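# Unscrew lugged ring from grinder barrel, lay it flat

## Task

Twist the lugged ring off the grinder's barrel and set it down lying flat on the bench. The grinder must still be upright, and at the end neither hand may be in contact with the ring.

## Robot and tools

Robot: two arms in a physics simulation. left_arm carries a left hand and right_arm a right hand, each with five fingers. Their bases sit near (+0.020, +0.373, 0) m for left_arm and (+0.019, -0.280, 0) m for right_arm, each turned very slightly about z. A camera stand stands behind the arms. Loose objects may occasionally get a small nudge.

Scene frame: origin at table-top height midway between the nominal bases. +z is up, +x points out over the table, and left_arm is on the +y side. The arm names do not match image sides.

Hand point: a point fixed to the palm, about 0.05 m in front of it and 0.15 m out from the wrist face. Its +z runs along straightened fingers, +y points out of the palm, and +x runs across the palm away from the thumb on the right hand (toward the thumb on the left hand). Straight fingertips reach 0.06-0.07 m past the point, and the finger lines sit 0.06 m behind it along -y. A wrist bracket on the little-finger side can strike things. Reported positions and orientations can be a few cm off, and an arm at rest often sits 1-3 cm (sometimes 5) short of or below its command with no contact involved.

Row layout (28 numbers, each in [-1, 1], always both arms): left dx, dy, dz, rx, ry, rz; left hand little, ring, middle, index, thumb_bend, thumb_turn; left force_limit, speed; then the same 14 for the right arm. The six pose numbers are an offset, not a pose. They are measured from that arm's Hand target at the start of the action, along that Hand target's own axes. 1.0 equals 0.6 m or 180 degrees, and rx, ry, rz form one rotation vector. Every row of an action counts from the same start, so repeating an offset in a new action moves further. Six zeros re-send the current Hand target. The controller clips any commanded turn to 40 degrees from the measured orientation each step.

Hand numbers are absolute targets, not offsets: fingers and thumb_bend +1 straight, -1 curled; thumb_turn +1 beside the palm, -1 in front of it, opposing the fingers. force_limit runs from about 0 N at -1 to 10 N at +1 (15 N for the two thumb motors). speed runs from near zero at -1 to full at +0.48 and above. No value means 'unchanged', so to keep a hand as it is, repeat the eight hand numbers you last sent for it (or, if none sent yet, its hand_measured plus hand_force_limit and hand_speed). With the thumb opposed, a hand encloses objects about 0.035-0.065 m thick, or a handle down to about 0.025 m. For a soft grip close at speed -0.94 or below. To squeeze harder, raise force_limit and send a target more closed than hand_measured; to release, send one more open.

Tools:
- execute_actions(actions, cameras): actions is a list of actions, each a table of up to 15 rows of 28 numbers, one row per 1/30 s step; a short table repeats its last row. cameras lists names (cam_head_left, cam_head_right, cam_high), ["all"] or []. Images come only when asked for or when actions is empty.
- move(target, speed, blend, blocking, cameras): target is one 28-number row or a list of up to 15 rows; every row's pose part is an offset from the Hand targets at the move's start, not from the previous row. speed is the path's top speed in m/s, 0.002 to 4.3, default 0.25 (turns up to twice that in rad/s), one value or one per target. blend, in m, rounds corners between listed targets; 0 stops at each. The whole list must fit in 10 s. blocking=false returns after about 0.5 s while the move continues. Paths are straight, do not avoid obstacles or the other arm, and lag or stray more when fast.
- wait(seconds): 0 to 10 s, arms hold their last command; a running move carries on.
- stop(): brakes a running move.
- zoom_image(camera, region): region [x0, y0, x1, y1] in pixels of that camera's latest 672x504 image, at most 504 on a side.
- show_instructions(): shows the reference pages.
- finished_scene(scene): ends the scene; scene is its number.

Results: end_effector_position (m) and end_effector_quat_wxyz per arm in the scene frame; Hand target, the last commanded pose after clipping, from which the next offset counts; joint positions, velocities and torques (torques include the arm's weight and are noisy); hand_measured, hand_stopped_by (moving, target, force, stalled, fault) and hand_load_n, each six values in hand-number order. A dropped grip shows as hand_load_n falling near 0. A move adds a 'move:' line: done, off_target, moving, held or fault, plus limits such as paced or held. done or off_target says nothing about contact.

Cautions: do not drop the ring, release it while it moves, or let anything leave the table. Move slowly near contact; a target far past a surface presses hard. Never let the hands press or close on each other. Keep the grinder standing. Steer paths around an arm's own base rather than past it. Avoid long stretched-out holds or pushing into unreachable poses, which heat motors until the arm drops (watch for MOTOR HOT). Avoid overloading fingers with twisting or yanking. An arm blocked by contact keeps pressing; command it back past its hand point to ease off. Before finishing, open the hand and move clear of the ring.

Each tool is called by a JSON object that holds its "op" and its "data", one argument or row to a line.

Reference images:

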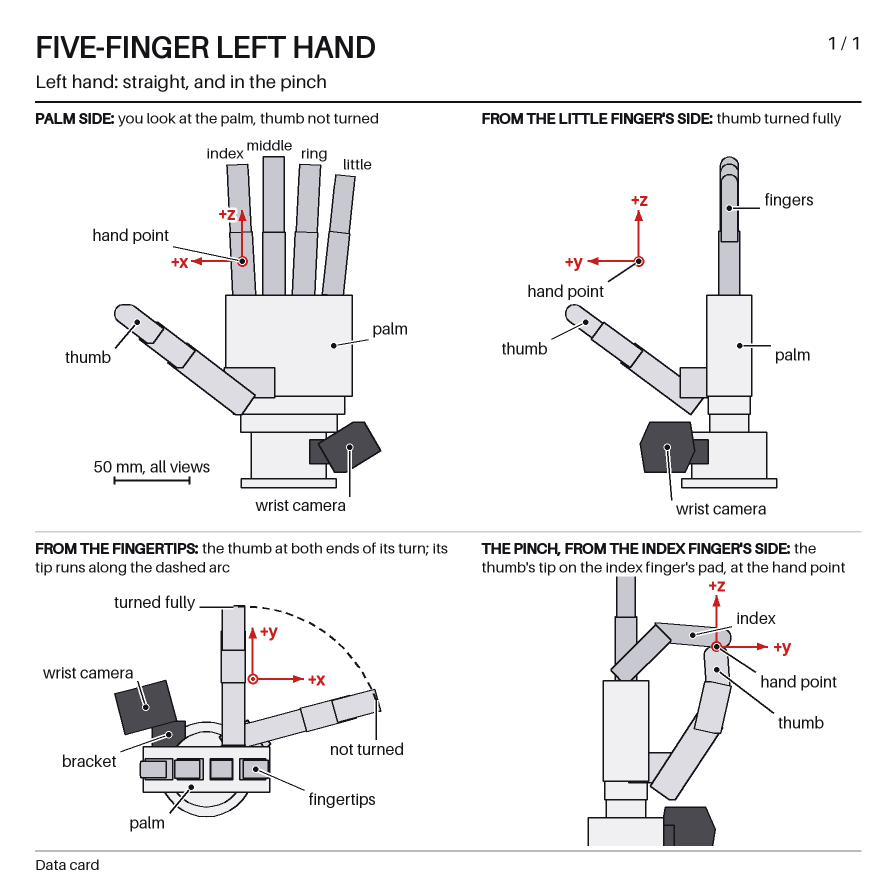

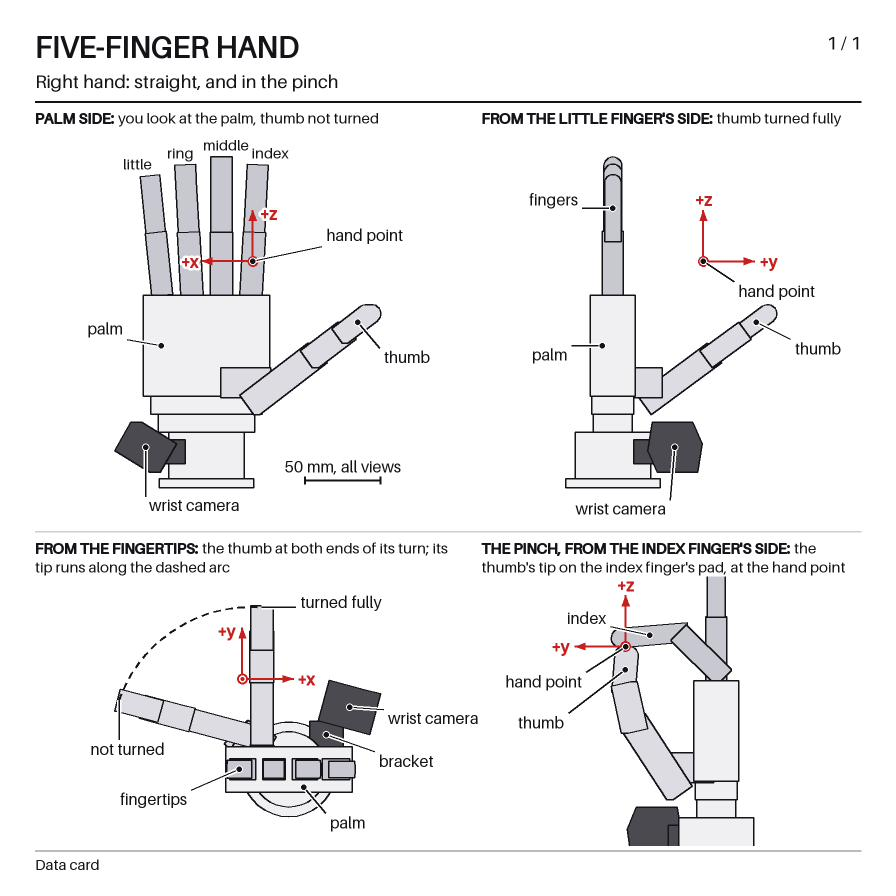

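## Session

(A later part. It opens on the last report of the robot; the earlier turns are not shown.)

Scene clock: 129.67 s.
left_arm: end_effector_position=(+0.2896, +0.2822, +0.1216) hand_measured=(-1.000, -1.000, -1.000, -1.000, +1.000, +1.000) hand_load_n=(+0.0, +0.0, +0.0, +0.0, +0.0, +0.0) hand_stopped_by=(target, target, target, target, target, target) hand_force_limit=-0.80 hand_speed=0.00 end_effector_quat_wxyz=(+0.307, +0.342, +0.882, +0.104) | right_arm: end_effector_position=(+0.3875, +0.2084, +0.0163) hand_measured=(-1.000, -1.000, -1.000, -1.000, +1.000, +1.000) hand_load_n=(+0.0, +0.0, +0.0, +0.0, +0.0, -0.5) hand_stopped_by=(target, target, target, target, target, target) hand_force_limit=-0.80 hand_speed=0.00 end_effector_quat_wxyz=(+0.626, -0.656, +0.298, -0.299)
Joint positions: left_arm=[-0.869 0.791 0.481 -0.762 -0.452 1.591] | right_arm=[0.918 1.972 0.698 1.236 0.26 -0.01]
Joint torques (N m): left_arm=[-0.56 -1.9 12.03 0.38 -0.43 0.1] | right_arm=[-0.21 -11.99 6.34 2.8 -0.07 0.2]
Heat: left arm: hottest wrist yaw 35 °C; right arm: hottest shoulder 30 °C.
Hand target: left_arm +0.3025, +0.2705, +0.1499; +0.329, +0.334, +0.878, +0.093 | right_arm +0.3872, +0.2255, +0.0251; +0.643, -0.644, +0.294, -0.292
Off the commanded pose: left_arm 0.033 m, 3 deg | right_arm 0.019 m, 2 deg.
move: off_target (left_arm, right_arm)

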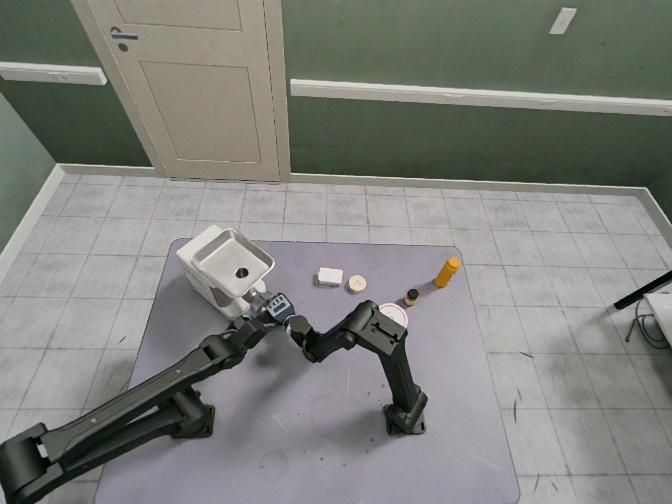

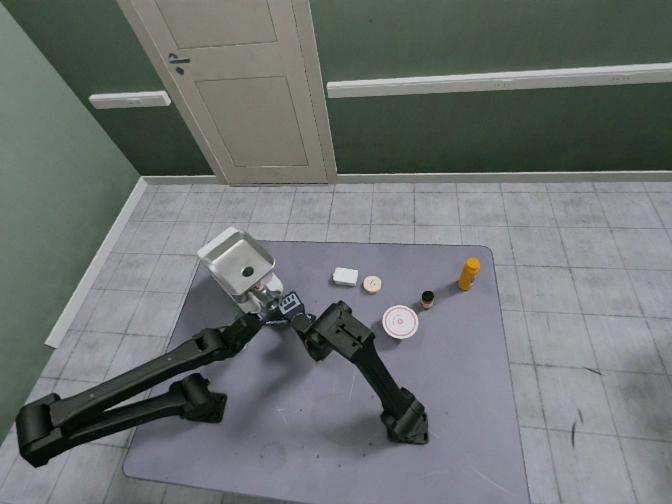

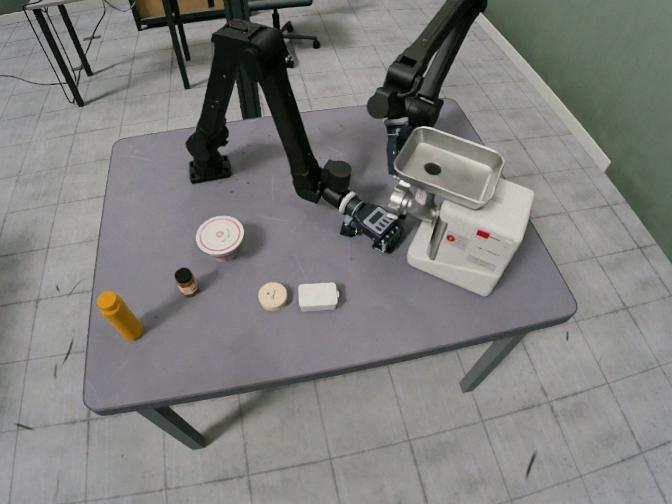

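{"op": "move", "data": {
  "target": [
    [0,-0.119,-0.0595,0,0,0,-1,-1,-1,-1,1,1,-0.8,0,0,0,0,0,0,0,-1,-1,-1,-1,1,1,-0.8,0],
    [-0.0689,-0.068,-0.1617,0,0,0,-1,-1,-1,-1,1,1,-0.8,0,0,0,0,0,0,0,-1,-1,-1,-1,1,1,-0.8,0]
  ],
  "speed": 0.15,
  "cameras": ["all"]
}}

{"op": "zoom_image", "data": {
  "camera": "cam_head_left",
  "region": [230, 270, 290, 330]
}}

{"op": "zoom_image", "data": {
  "camera": "cam_head_right",
  "region": [240, 270, 300, 330]
}}

Scene clock: 132.80 s.
left_arm: end_effector_position=(+0.2392, +0.2329, +0.2041) hand_measured=(-1.000, -1.000, -1.000, -1.000, +1.000, +1.000) hand_load_n=(+0.0, +0.0, +0.0, +0.0, +0.0, +0.0) hand_stopped_by=(target, target, target, target, target, target) hand_force_limit=-0.80 hand_speed=0.00 end_effector_quat_wxyz=(+0.310, +0.343, +0.880, +0.113) | right_arm: end_effector_position=(+0.3874, +0.2084, +0.0163) hand_measured=(-1.000, -1.000, -1.000, -1.000, +1.000, +1.000) hand_load_n=(+0.0, +0.0, +0.0, +0.0, +0.0, -0.5) hand_stopped_by=(target, target, target, target, target, target) hand_force_limit=-0.80 hand_speed=0.00 end_effector_quat_wxyz=(+0.626, -0.656, +0.298, -0.299)
Joint positions: left_arm=[-1.21 0.832 0.727 -1.157 -0.606 1.234] | right_arm=[0.918 1.972 0.698 1.236 0.26 -0.01]
Joint torques (N m): left_arm=[-1.67 -2.61 12.18 0.05 -0.79 -0.09] | right_arm=[-0.15 -11.99 6.35 2.8 -0.07 0.2]
Heat: left arm: hottest wrist yaw 34 °C; right arm: hottest elbow 30 °C.
Hand target: left_arm +0.2422, +0.2182, +0.2300; +0.329, +0.334, +0.878, +0.093 | right_arm +0.3872, +0.2255, +0.0251; +0.643, -0.644, +0.295, -0.292
Off the commanded pose: left_arm 0.030 m, 3 deg | right_arm 0.019 m, 3 deg.
move: off_target (left_arm, right_arm)

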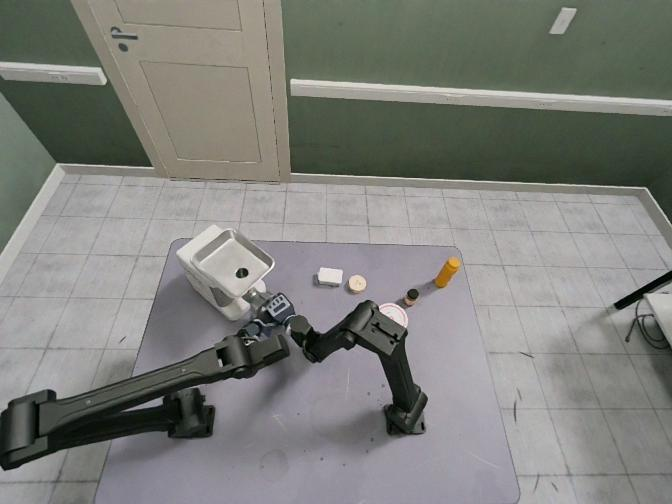

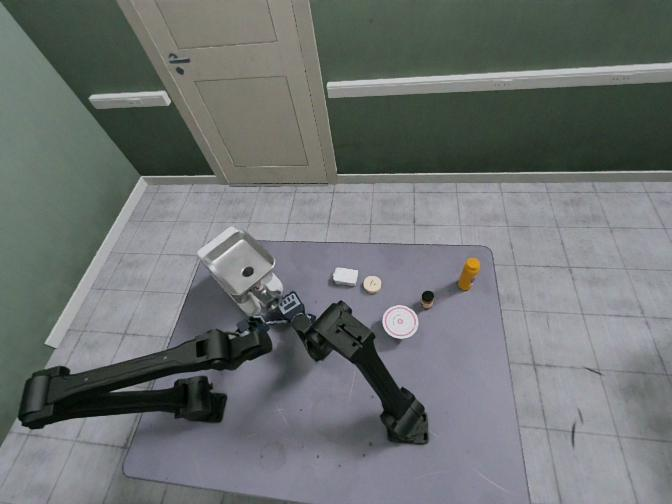

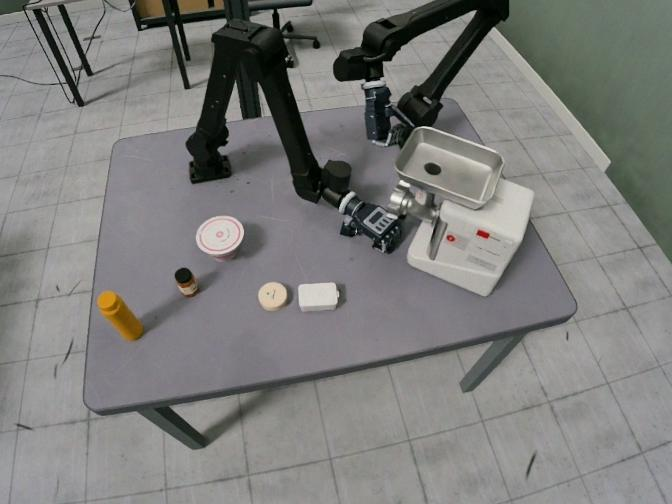

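Scaled by 8.400 from the camera's 672x504 image, which has a finer 960x720 frame.

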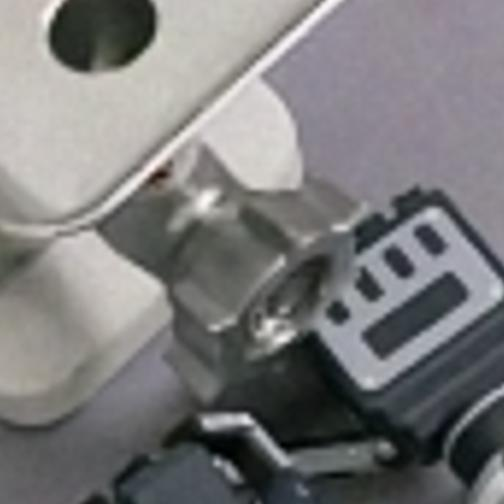

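Scaled by 8.400 from the camera's 672x504 image, which has a finer 960x720 frame.

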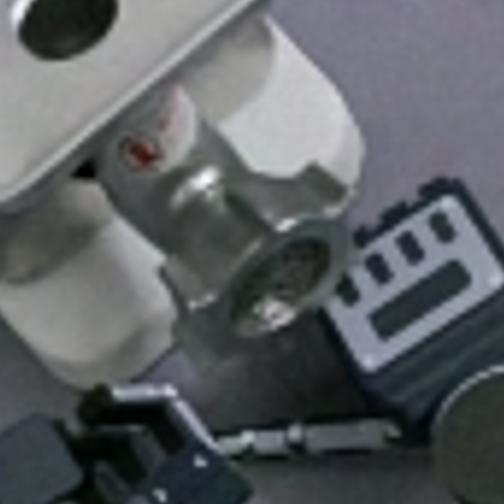

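{"op": "move", "data": {
  "target": [
    [0.1525,-0.052,0.1137,0,0,0,-1,-1,-1,-1,1,1,-0.8,0,0.05,0,0,0,0,0,-1,-1,-1,-1,1,1,-0.8,0],
    [0.1572,0.0623,0.1675,0,0,0,-1,-1,-1,-1,1,1,-0.8,0,0.05,0,0,0,0,0,-1,-1,-1,-1,1,1,-0.8,0],
    [0.1145,0.0528,0.1917,0,0,0,-1,-1,-1,-1,1,1,-0.8,0,0.05,0,0,0,0,0,-1,-1,-1,-1,1,1,-0.8,0]
  ],
  "speed": [0.15,0.12,0.08],
  "cameras": ["all"]
}}

{"op": "zoom_image", "data": {
  "camera": "cam_head_left",
  "region": [230, 270, 290, 330]
}}

{"op": "zoom_image", "data": {
  "camera": "cam_head_right",
  "region": [240, 270, 300, 330]
}}

Scene clock: 139.07 s.
left_arm: end_effector_position=(+0.2820, +0.2892, +0.1039) hand_measured=(-1.000, -1.000, -1.000, -1.000, +1.000, +1.000) hand_load_n=(+0.0, +0.0, +0.0, +0.0, +0.0, +0.0) hand_stopped_by=(target, target, target, target, target, target) hand_force_limit=-0.80 hand_speed=0.00 end_effector_quat_wxyz=(+0.312, +0.340, +0.881, +0.100) | right_arm: end_effector_position=(+0.3973, +0.2027, +0.0196) hand_measured=(-1.000, -1.000, -1.000, -1.000, +1.000, +1.000) hand_load_n=(+0.0, +0.0, +0.0, +0.0, +0.0, +0.0) hand_stopped_by=(target, target, target, target, target, target) hand_force_limit=-0.80 hand_speed=0.00 end_effector_quat_wxyz=(+0.635, -0.655, +0.288, -0.290)
Joint positions: left_arm=[-0.873 0.763 0.418 -0.716 -0.453 1.587] | right_arm=[0.878 1.972 0.698 1.248 0.191 -0.01]
Joint torques (N m): left_arm=[-0.15 -0.44 9.99 1.48 -0.39 0.13] | right_arm=[-2.14 -12.4 5.04 2.81 -0.09 0.2]
Heat: left arm: hottest elbow 33 °C; right arm: hottest elbow 30 °C.
Hand target: left_arm +0.2939, +0.2804, +0.1185; +0.329, +0.334, +0.878, +0.093 | right_arm +0.4069, +0.2028, +0.0250; +0.643, -0.644, +0.295, -0.292
Off the commanded pose: left_arm 0.021 m, 2 deg | right_arm 0.011 m, 2 deg.
move: off_target (left_arm, right_arm)

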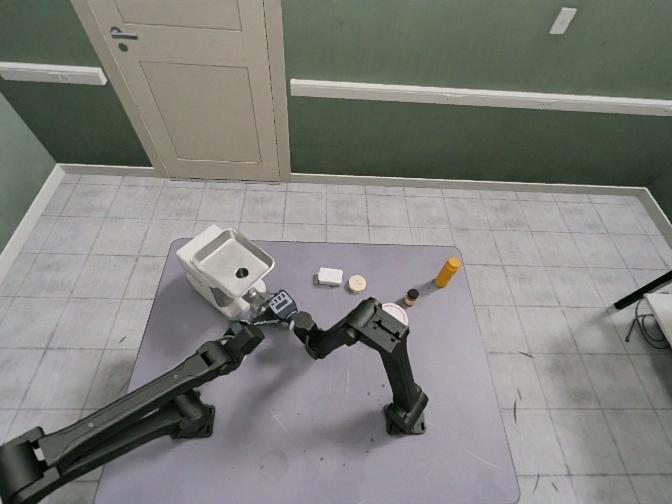

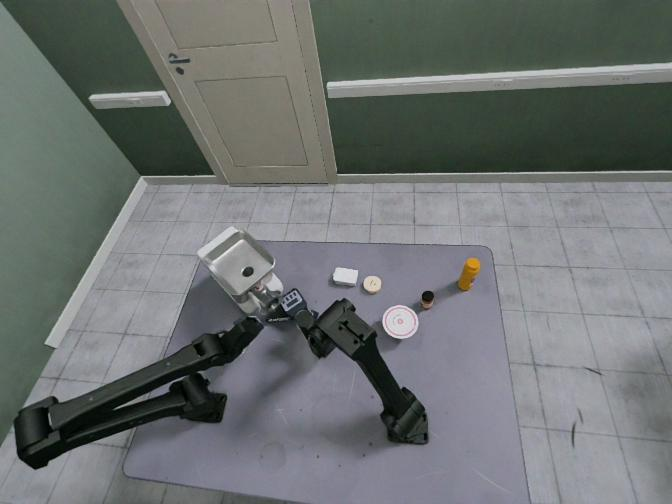

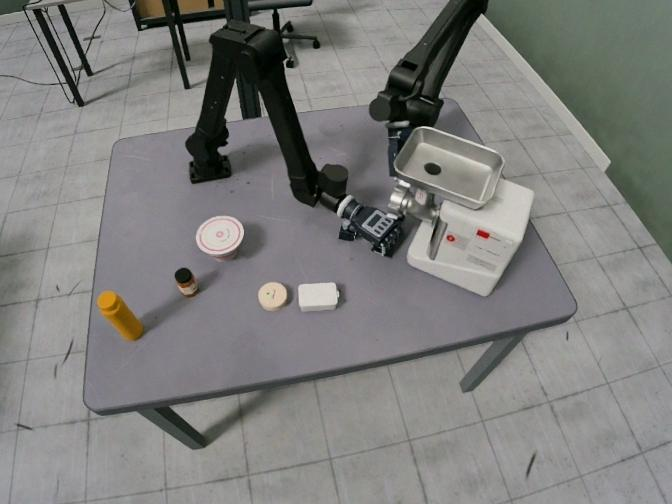

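Scaled by 8.400 from the camera's 672x504 image, which has a finer 960x720 frame.

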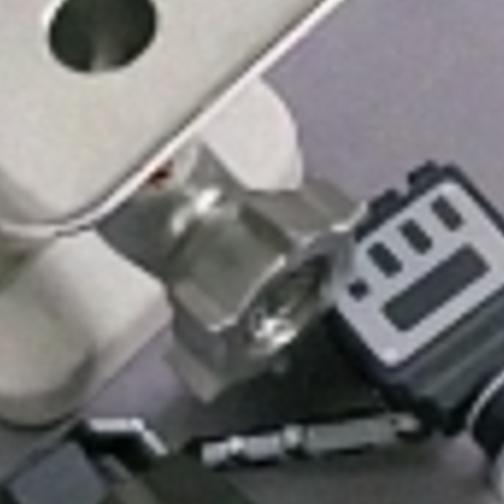

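Scaled by 8.400 from the camera's 672x504 image, which has a finer 960x720 frame.

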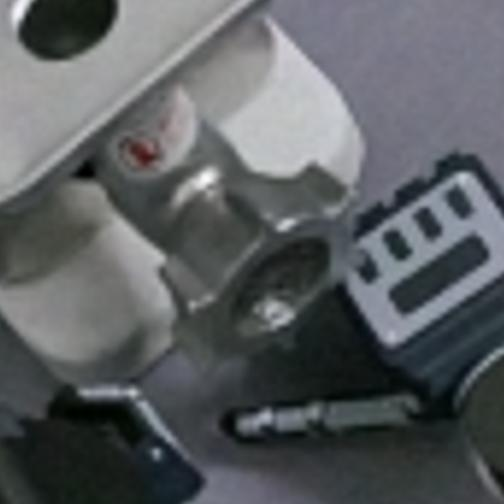

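{"op": "move", "data": {
  "target": [
    [0.0012,0.0393,-0.006,0,0,0,-1,-1,-1,-1,1,1,-0.8,0,0,0,0,0,0,0,-1,-1,-1,-1,1,1,-0.8,0],
    [-0.0268,0.033,0.0097,0,0,0,-1,-1,-1,-1,1,1,-0.8,0,0,0,0,0,0,0,-1,-1,-1,-1,1,1,-0.8,0]
  ],
  "speed": [0.1,0.06],
  "cameras": ["all"]
}}

{"op": "zoom_image", "data": {
  "camera": "cam_head_left",
  "region": [230, 270, 290, 330]
}}

{"op": "zoom_image", "data": {
  "camera": "cam_head_right",
  "region": [240, 270, 300, 330]
}}

Scene clock: 141.57 s.
left_arm: end_effector_position=(+0.2972, +0.3013, +0.1023) hand_measured=(-1.000, -1.000, -1.000, -1.000, +1.000, +1.000) hand_load_n=(+0.0, +0.0, +0.0, +0.0, +0.0, +0.0) hand_stopped_by=(target, target, target, target, target, target) hand_force_limit=-0.80 hand_speed=0.00 end_effector_quat_wxyz=(+0.298, +0.343, +0.885, +0.104) | right_arm: end_effector_position=(+0.3973, +0.2027, +0.0196) hand_measured=(-1.000, -1.000, -1.000, -1.000, +1.000, +1.000) hand_load_n=(+0.0, +0.0, +0.0, +0.0, +0.0, -0.5) hand_stopped_by=(target, target, target, target, target, target) hand_force_limit=-0.80 hand_speed=0.00 end_effector_quat_wxyz=(+0.635, -0.655, +0.288, -0.290)
Joint positions: left_arm=[-0.769 0.788 0.429 -0.693 -0.397 1.68] | right_arm=[0.878 1.972 0.698 1.248 0.191 -0.01]
Joint torques (N m): left_arm=[-0.97 -0.91 11.96 1.54 -0.55 0.06] | right_arm=[-2.2 -12.51 5.03 2.8 -0.09 0.2]
Heat: left arm: hottest elbow 34 °C; right arm: hottest elbow 30 °C.
Hand target: left_arm +0.3170, +0.2847, +0.1299; +0.329, +0.334, +0.879, +0.093 | right_arm +0.4069, +0.2028, +0.0250; +0.643, -0.644, +0.295, -0.292
Off the commanded pose: left_arm 0.038 m, 4 deg | right_arm 0.011 m, 2 deg.
move: off_target (left_arm, right_arm)

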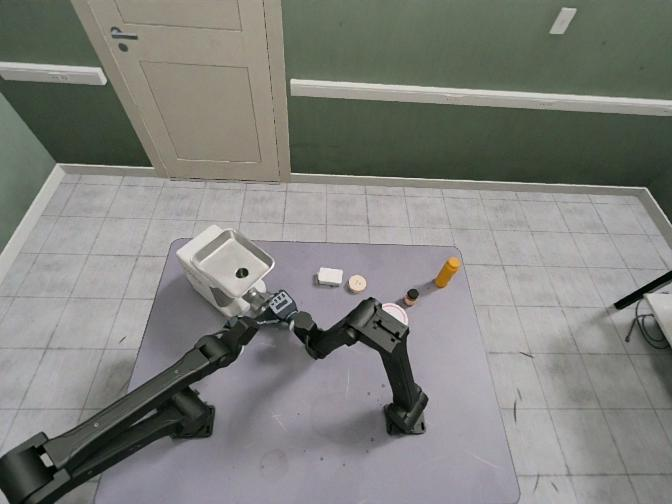

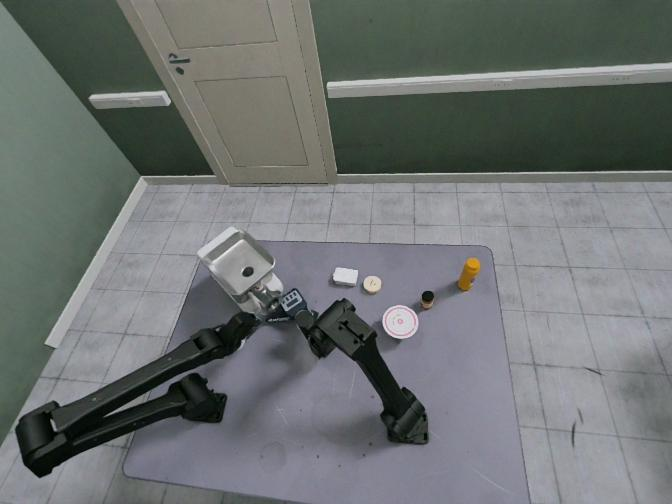

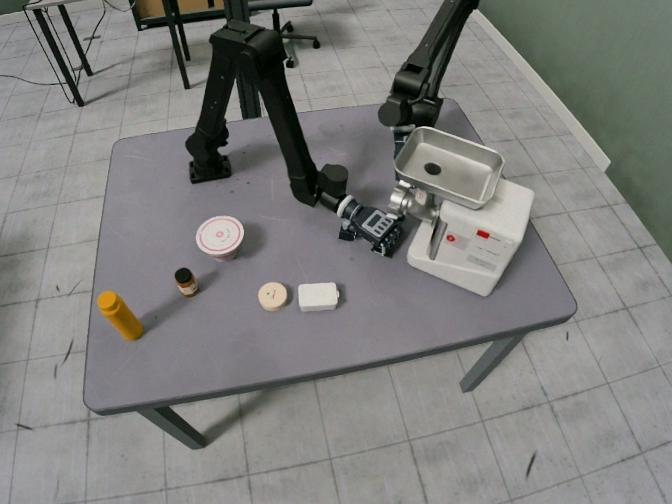

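Scaled by 8.400 from the camera's 672x504 image, which has a finer 960x720 frame.

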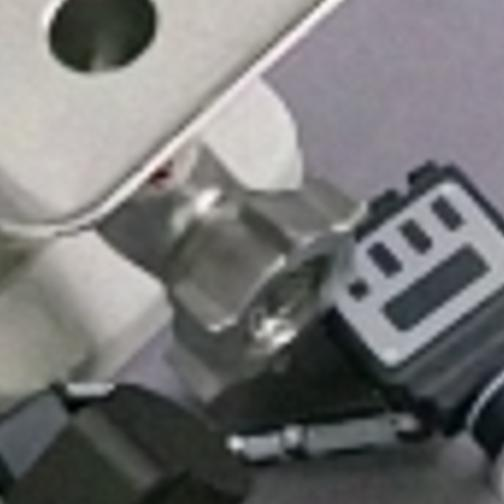

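Scaled by 8.400 from the camera's 672x504 image, which has a finer 960x720 frame.

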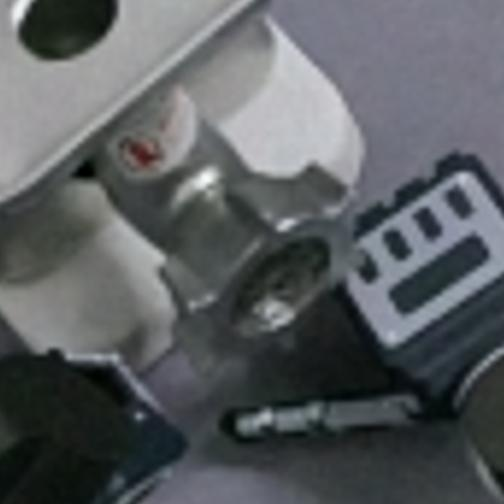

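{"op": "move", "data": {
  "target": [
    [-0.0043,0.0239,-0.0503,0,0,0,-1,-1,-1,-1,1,1,-0.8,0,0,0,0,0,0,0,-1,-1,-1,-1,1,1,-0.8,0],
    [-0.0473,0.0143,-0.0263,0,0,0,-1,-1,-1,-1,1,1,-0.8,0,0,0,0,0,0,0,-1,-1,-1,-1,1,1,-0.8,0]
  ],
  "speed": [0.1,0.06],
  "cameras": ["all"]
}}

{"op": "zoom_image", "data": {
  "camera": "cam_head_left",
  "region": [230, 270, 290, 330]
}}

{"op": "zoom_image", "data": {
  "camera": "cam_head_right",
  "region": [240, 270, 300, 330]
}}

Scene clock: 144.03 s.
left_arm: end_effector_position=(+0.3092, +0.2917, +0.1313) hand_measured=(-1.000, -1.000, -1.000, -1.000, +1.000, +1.000) hand_load_n=(+0.0, +0.0, +0.0, +0.0, +0.0, +0.0) hand_stopped_by=(target, target, target, target, target, target) hand_force_limit=-0.80 hand_speed=0.00 end_effector_quat_wxyz=(+0.296, +0.344, +0.884, +0.106) | right_arm: end_effector_position=(+0.3973, +0.2027, +0.0196) hand_measured=(-1.000, -1.000, -1.000, -1.000, +1.000, +1.000) hand_load_n=(+0.0, +0.0, +0.0, +0.0, +0.0, -0.5) hand_stopped_by=(target, target, target, target, target, target) hand_force_limit=-0.80 hand_speed=0.00 end_effector_quat_wxyz=(+0.635, -0.655, +0.288, -0.290)
Joint positions: left_arm=[-0.767 0.814 0.52 -0.761 -0.399 1.685] | right_arm=[0.878 1.972 0.698 1.248 0.191 -0.01]
Joint torques (N m): left_arm=[-1.79 -1.55 12.14 1.47 -0.54 -0.04] | right_arm=[-2.2 -12.45 5.04 2.81 -0.08 0.19]
Heat: left arm: hottest elbow 34 °C; right arm: hottest elbow 30 °C.
Hand target: left_arm +0.3274, +0.2737, +0.1599; +0.329, +0.334, +0.878, +0.093 | right_arm +0.4069, +0.2028, +0.0250; +0.643, -0.644, +0.295, -0.292
Off the commanded pose: left_arm 0.038 m, 4 deg | right_arm 0.011 m, 2 deg.
move: off_target (left_arm, right_arm)

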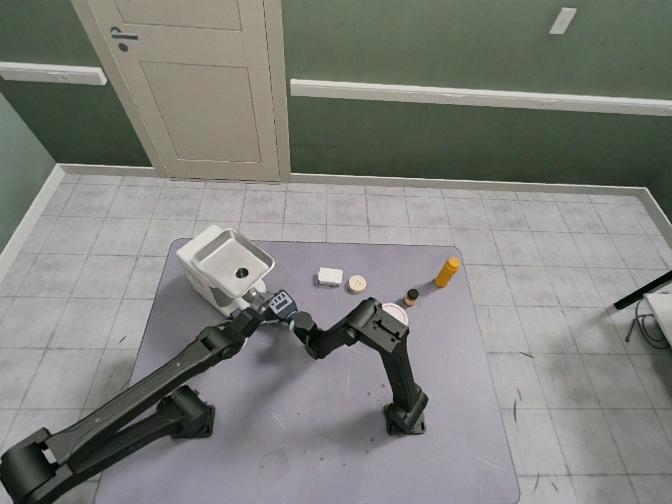

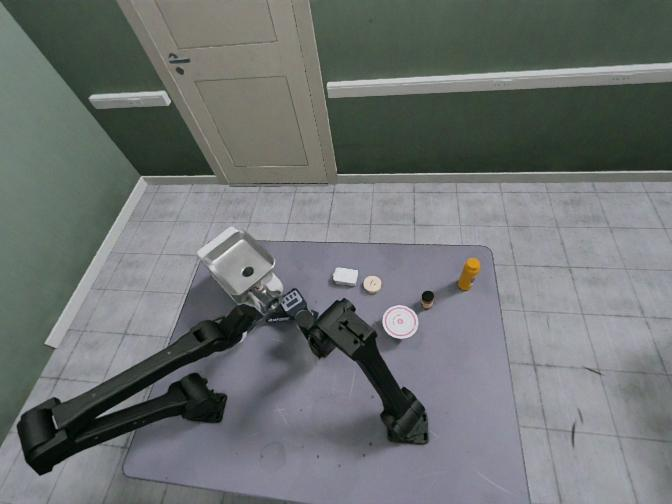

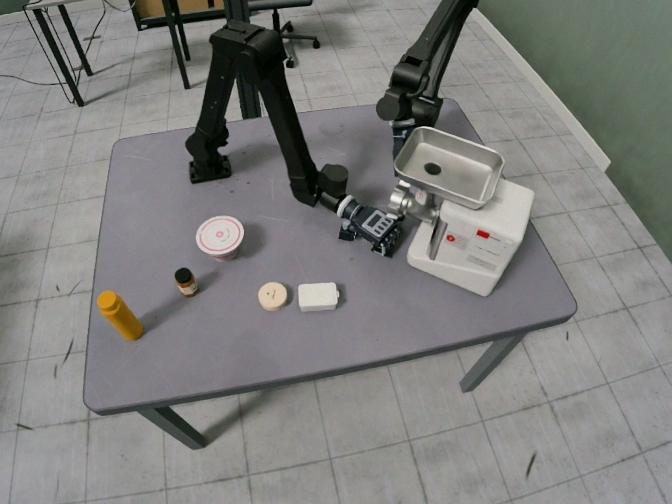

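Scaled by 8.400 from the camera's 672x504 image, which has a finer 960x720 frame.

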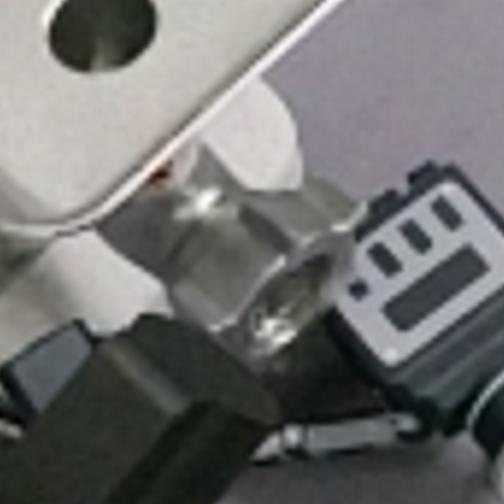

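Scaled by 8.400 from the camera's 672x504 image, which has a finer 960x720 frame.

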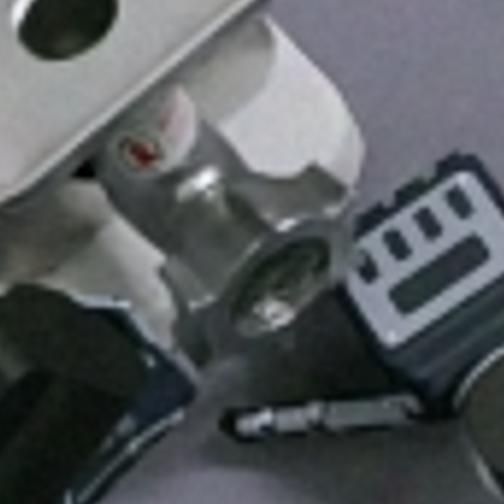

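{"op": "move", "data": {
  "target": [0,0,0.1333,0,0,0,-1,-1,-1,-1,1,1,-0.8,0,0,-0.05,0,0,0,0,-1,-1,-1,-1,1,1,-0.8,0],
  "speed": 0.08,
  "cameras": ["all"]
}}

{"op": "zoom_image", "data": {
  "camera": "cam_head_left",
  "region": [230, 270, 290, 330]
}}

{"op": "zoom_image", "data": {
  "camera": "cam_head_right",
  "region": [240, 270, 300, 330]
}}

Scene clock: 146.73 s.
left_arm: end_effector_position=(+0.3474, +0.2804, +0.1091) hand_measured=(-1.000, -1.000, -1.000, -1.000, +1.000, +1.000) hand_load_n=(-2.5, +0.0, +0.0, +0.0, +0.0, +0.0) hand_stopped_by=(target, target, target, target, target, target) hand_force_limit=-0.80 hand_speed=0.00 end_effector_quat_wxyz=(+0.318, +0.334, +0.882, +0.095) | right_arm: end_effector_position=(+0.3995, +0.2009, +0.0284) hand_measured=(-1.000, -1.000, -1.000, -1.000, +1.000, +1.000) hand_load_n=(+0.0, +0.0, +0.0, +0.0, +0.0, -0.5) hand_stopped_by=(target, target, target, target, target, target) hand_force_limit=-0.80 hand_speed=0.00 end_effector_quat_wxyz=(+0.626, -0.663, +0.292, -0.290)
Joint positions: left_arm=[-0.693 0.95 0.508 -0.54 -0.356 1.742] | right_arm=[0.873 1.925 0.698 1.176 0.191 -0.01]
Joint torques (N m): left_arm=[1.32 4.66 8.87 5.11 0.2 0.36] | right_arm=[-1.9 -16.5 4.81 2.25 -0.1 0.19]
Heat: left arm: hottest elbow 34 °C; right arm: hottest elbow 30 °C.
Hand target: left_arm +0.3786, +0.2691, +0.0987; +0.329, +0.334, +0.878, +0.093 | right_arm +0.4071, +0.2028, +0.0549; +0.643, -0.644, +0.295, -0.292
Off the commanded pose: left_arm 0.035 m, 1 deg | right_arm 0.028 m, 3 deg.
move: off_target (left_arm, right_arm)

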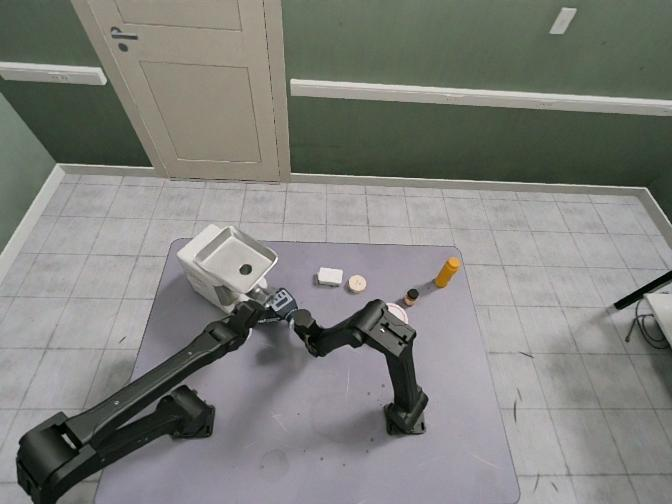

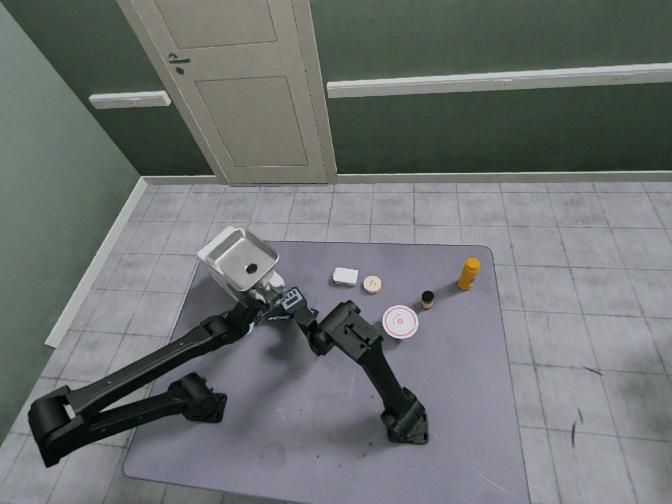

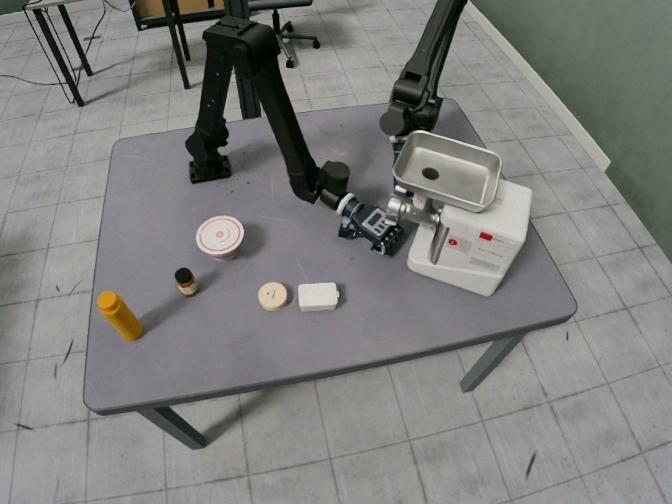

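Scaled by 8.400 from the camera's 672x504 image, which has a finer 960x720 frame.

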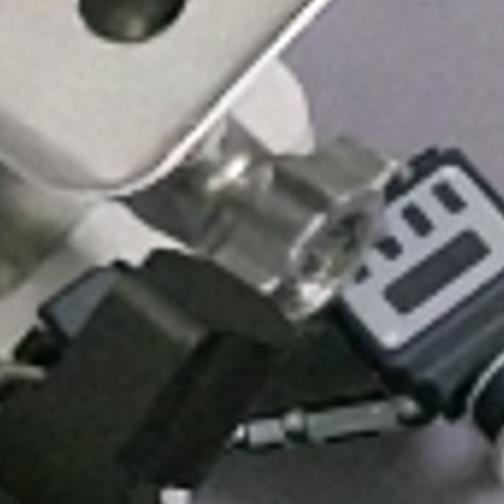

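Scaled by 8.400 from the camera's 672x504 image, which has a finer 960x720 frame.

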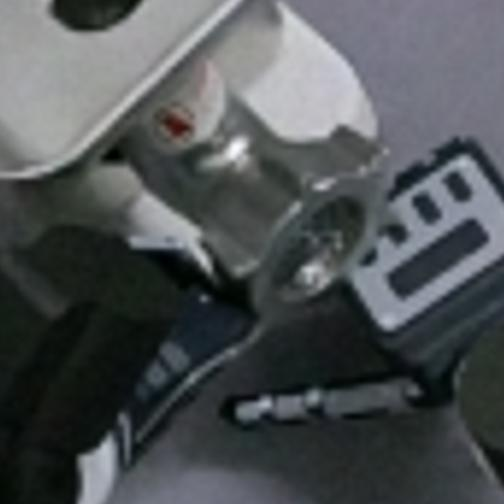

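{"op": "move", "data": {
  "target": [
    [0,0,-0.1333,0,0,0,-1,-1,-1,-1,1,1,-0.8,0,0,0.05,0,0,0,0,-1,-1,-1,-1,1,1,-0.8,0],
    [0.086,0.0192,-0.1813,0,0,0,-1,-1,-1,-1,1,1,-0.8,0,0,0.05,0,0,0,0,-1,-1,-1,-1,1,1,-0.8,0],
    [0.0,-0.068,-0.3207,0,0,0,-1,-1,-1,-1,1,1,-0.8,0,0,0.05,0,0,0,0,-1,-1,-1,-1,1,1,-0.8,0]
  ],
  "speed": [0.1,0.15,0.15],
  "cameras": ["all"]
}}

{"op": "zoom_image", "data": {
  "camera": "cam_head_left",
  "region": [230, 260, 300, 330]
}}

{"op": "zoom_image", "data": {
  "camera": "cam_head_right",
  "region": [240, 260, 310, 330]
}}

Scene clock: 152.20 s.
left_arm: end_effector_position=(+0.2307, +0.2630, +0.2050) hand_measured=(-1.000, -1.000, -1.000, -1.000, +1.000, +1.000) hand_load_n=(+0.0, +0.0, +0.0, -0.5, +0.0, +0.0) hand_stopped_by=(target, target, target, target, target, target) hand_force_limit=-0.80 hand_speed=0.00 end_effector_quat_wxyz=(+0.311, +0.342, +0.880, +0.111) | right_arm: end_effector_position=(+0.3999, +0.2016, +0.0234) hand_measured=(-1.000, -1.000, -1.000, -1.000, +1.000, +1.000) hand_load_n=(+0.0, +0.0, +0.0, +0.0, +0.0, -0.5) hand_stopped_by=(target, target, target, target, target, target) hand_force_limit=-0.80 hand_speed=0.00 end_effector_quat_wxyz=(+0.636, -0.653, +0.289, -0.292)
Joint positions: left_arm=[-1.189 0.719 0.682 -1.204 -0.599 1.257] | right_arm=[0.873 1.966 0.698 1.248 0.191 -0.01]
Joint torques (N m): left_arm=[-1.9 -0.38 12.38 0.1 -0.79 -0.08] | right_arm=[-1.85 -11.87 5.09 2.81 -0.06 0.2]
Heat: left arm: hottest elbow 35 °C; right arm: hottest elbow 30 °C.
Hand target: left_arm +0.2340, +0.2491, +0.2304; +0.329, +0.334, +0.879, +0.093 | right_arm +0.4070, +0.2028, +0.0249; +0.643, -0.644, +0.295, -0.292
Off the commanded pose: left_arm 0.029 m, 3 deg | right_arm 0.007 m, 1 deg.
move: off_target (left_arm)

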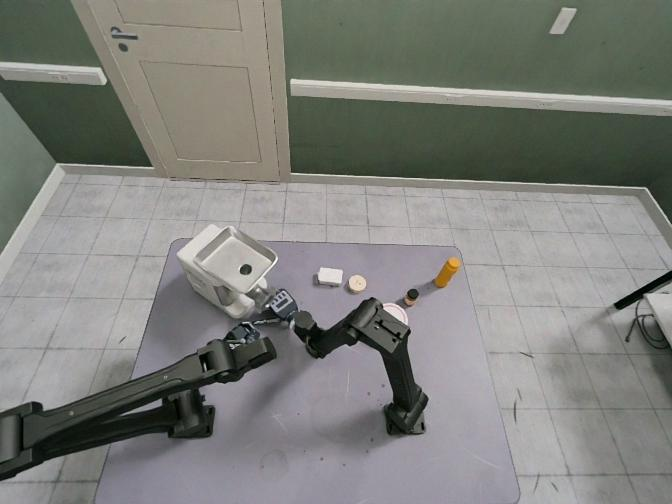

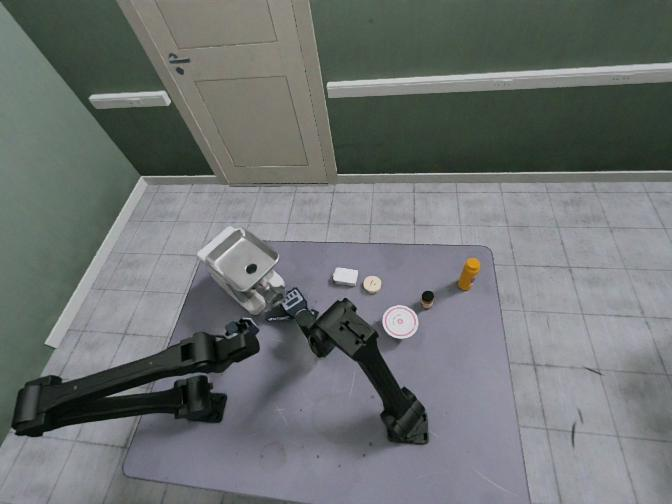

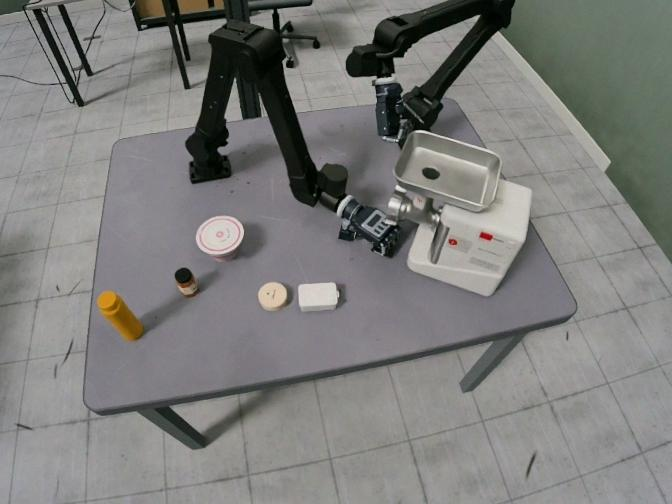

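Scaled by 7.200 from the camera's 672x504 image, which has a finer 960x720 frame.

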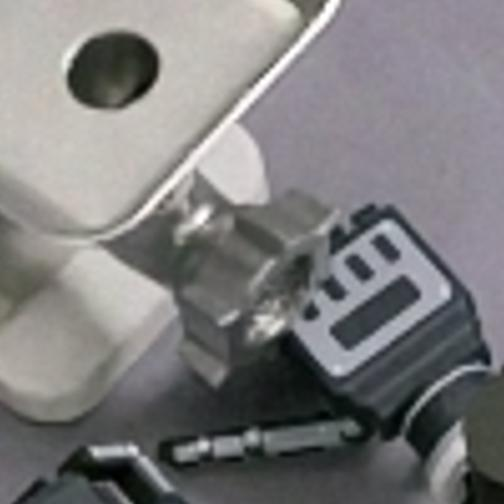

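Scaled by 7.200 from the camera's 672x504 image, which has a finer 960x720 frame.

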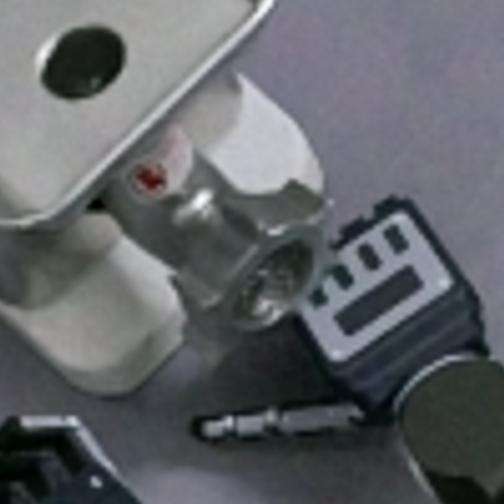

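{"op": "move", "data": {
  "target": [
    [-0.1103,-0.0612,-0.0205,0.0355,0.1743,0.0302,-1,-1,-1,-1,1,1,-0.8,0,0.0257,0.0133,0.005,0,-0.039,0,-1,-1,-1,-1,1,1,-0.8,0],
    [-0.0518,-0.1045,0.0663,0.0355,0.1743,0.0302,-1,-1,-1,-1,1,1,-0.8,0,0.0257,0.0133,0.005,0,-0.039,0,-1,-1,-1,-1,1,1,-0.8,0]
  ],
  "speed": 0.18,
  "cameras": ["all"]
}}

{"op": "zoom_image", "data": {
  "camera": "cam_head_left",
  "region": [230, 260, 300, 330]
}}

{"op": "zoom_image", "data": {
  "camera": "cam_high",
  "region": [340, 140, 440, 240]
}}

Scene clock: 160.27 s.
left_arm: end_effector_position=(+0.2422, +0.1771, +0.1956) hand_measured=(-1.000, -1.000, -1.000, -1.000, +1.000, +1.000) hand_load_n=(+0.0, +0.0, +0.0, +0.0, +0.0, +0.0) hand_stopped_by=(target, target, target, target, target, target) hand_force_limit=-0.80 hand_speed=0.00 end_effector_quat_wxyz=(+0.056, +0.363, +0.918, +0.148) | right_arm: end_effector_position=(+0.4065, +0.1913, +0.0126) hand_measured=(-1.000, -1.000, -1.000, -1.000, +1.000, +1.000) hand_load_n=(+0.0, +0.0, +0.0, +0.0, +0.0, -0.5) hand_stopped_by=(target, target, target, target, target, target) hand_force_limit=-0.80 hand_speed=0.00 end_effector_quat_wxyz=(+0.651, -0.672, +0.250, -0.248)
Joint positions: left_arm=[-1.105 1.282 1.076 -1.472 -0.299 1.235] | right_arm=[0.785 1.992 0.698 1.266 -0.025 -0.01]
Joint torques (N m): left_arm=[-0.26 -9 6.52 0.27 -0.37 -0.07] | right_arm=[-2.2 -11.81 5.7 2.8 -0.1 0.2]
Heat: left arm: hottest elbow 36 °C; right arm: hottest elbow 30 °C.
Hand target: left_arm +0.2439, +0.1791, +0.1920; +0.056, +0.355, +0.922, +0.147 | right_arm +0.4193, +0.1931, +0.0169; +0.660, -0.661, +0.255, -0.252
Off the commanded pose: left_arm 0.004 m, 1 deg | right_arm 0.014 m, 2 deg.
move: off_target (right_arm)

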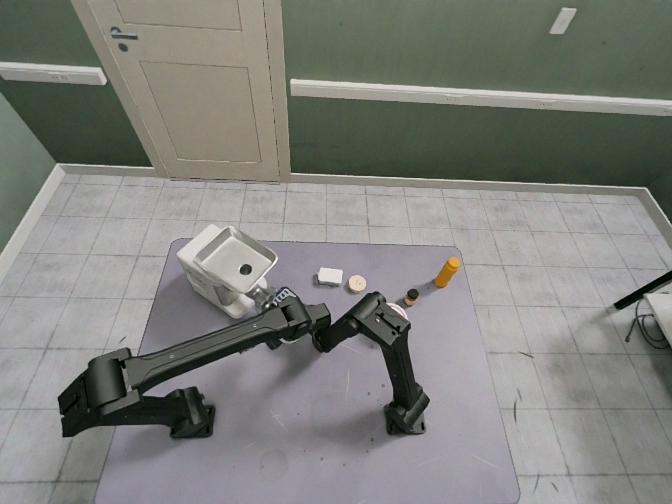

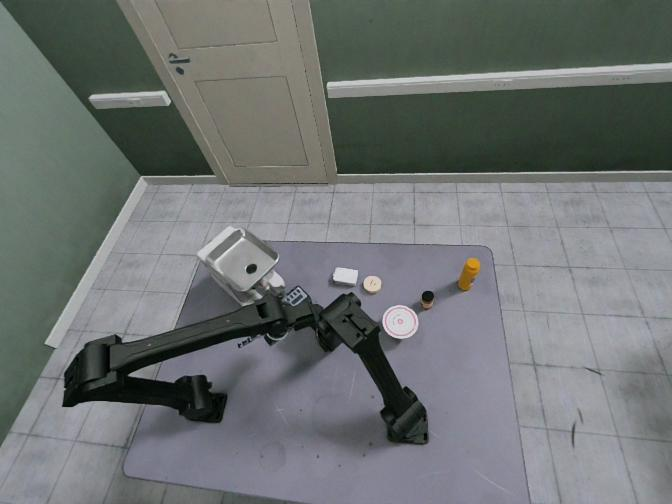

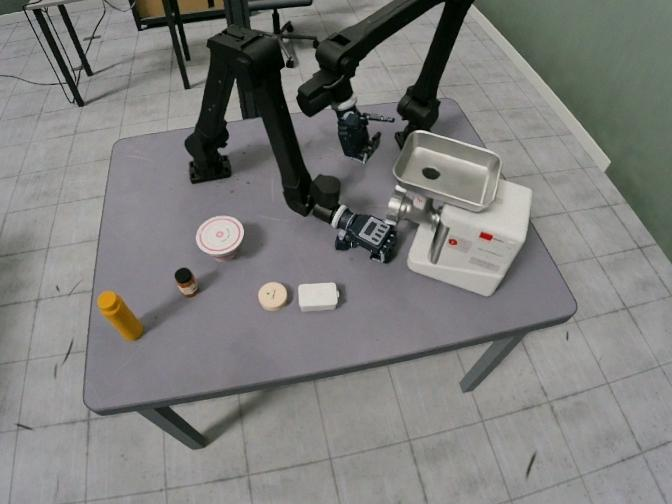

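Scaled by 7.200 from the camera's 672x504 image, which has a finer 960x720 frame.

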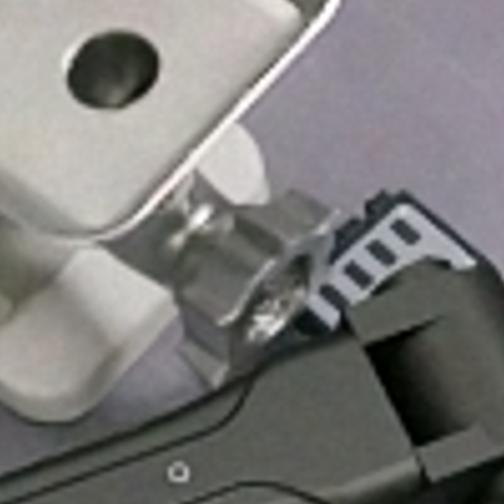

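Scaled by 5.040 from the camera's 672x504 image, which has a finer 960x720 frame.

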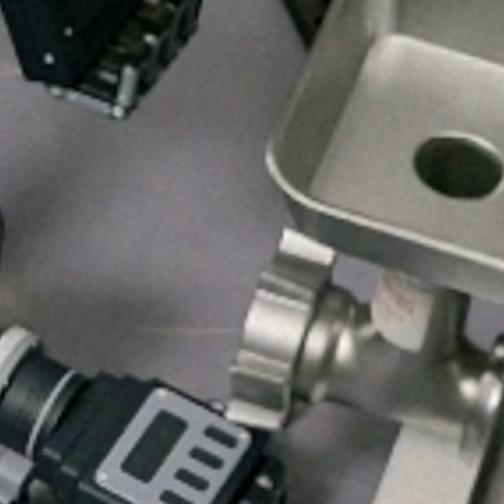

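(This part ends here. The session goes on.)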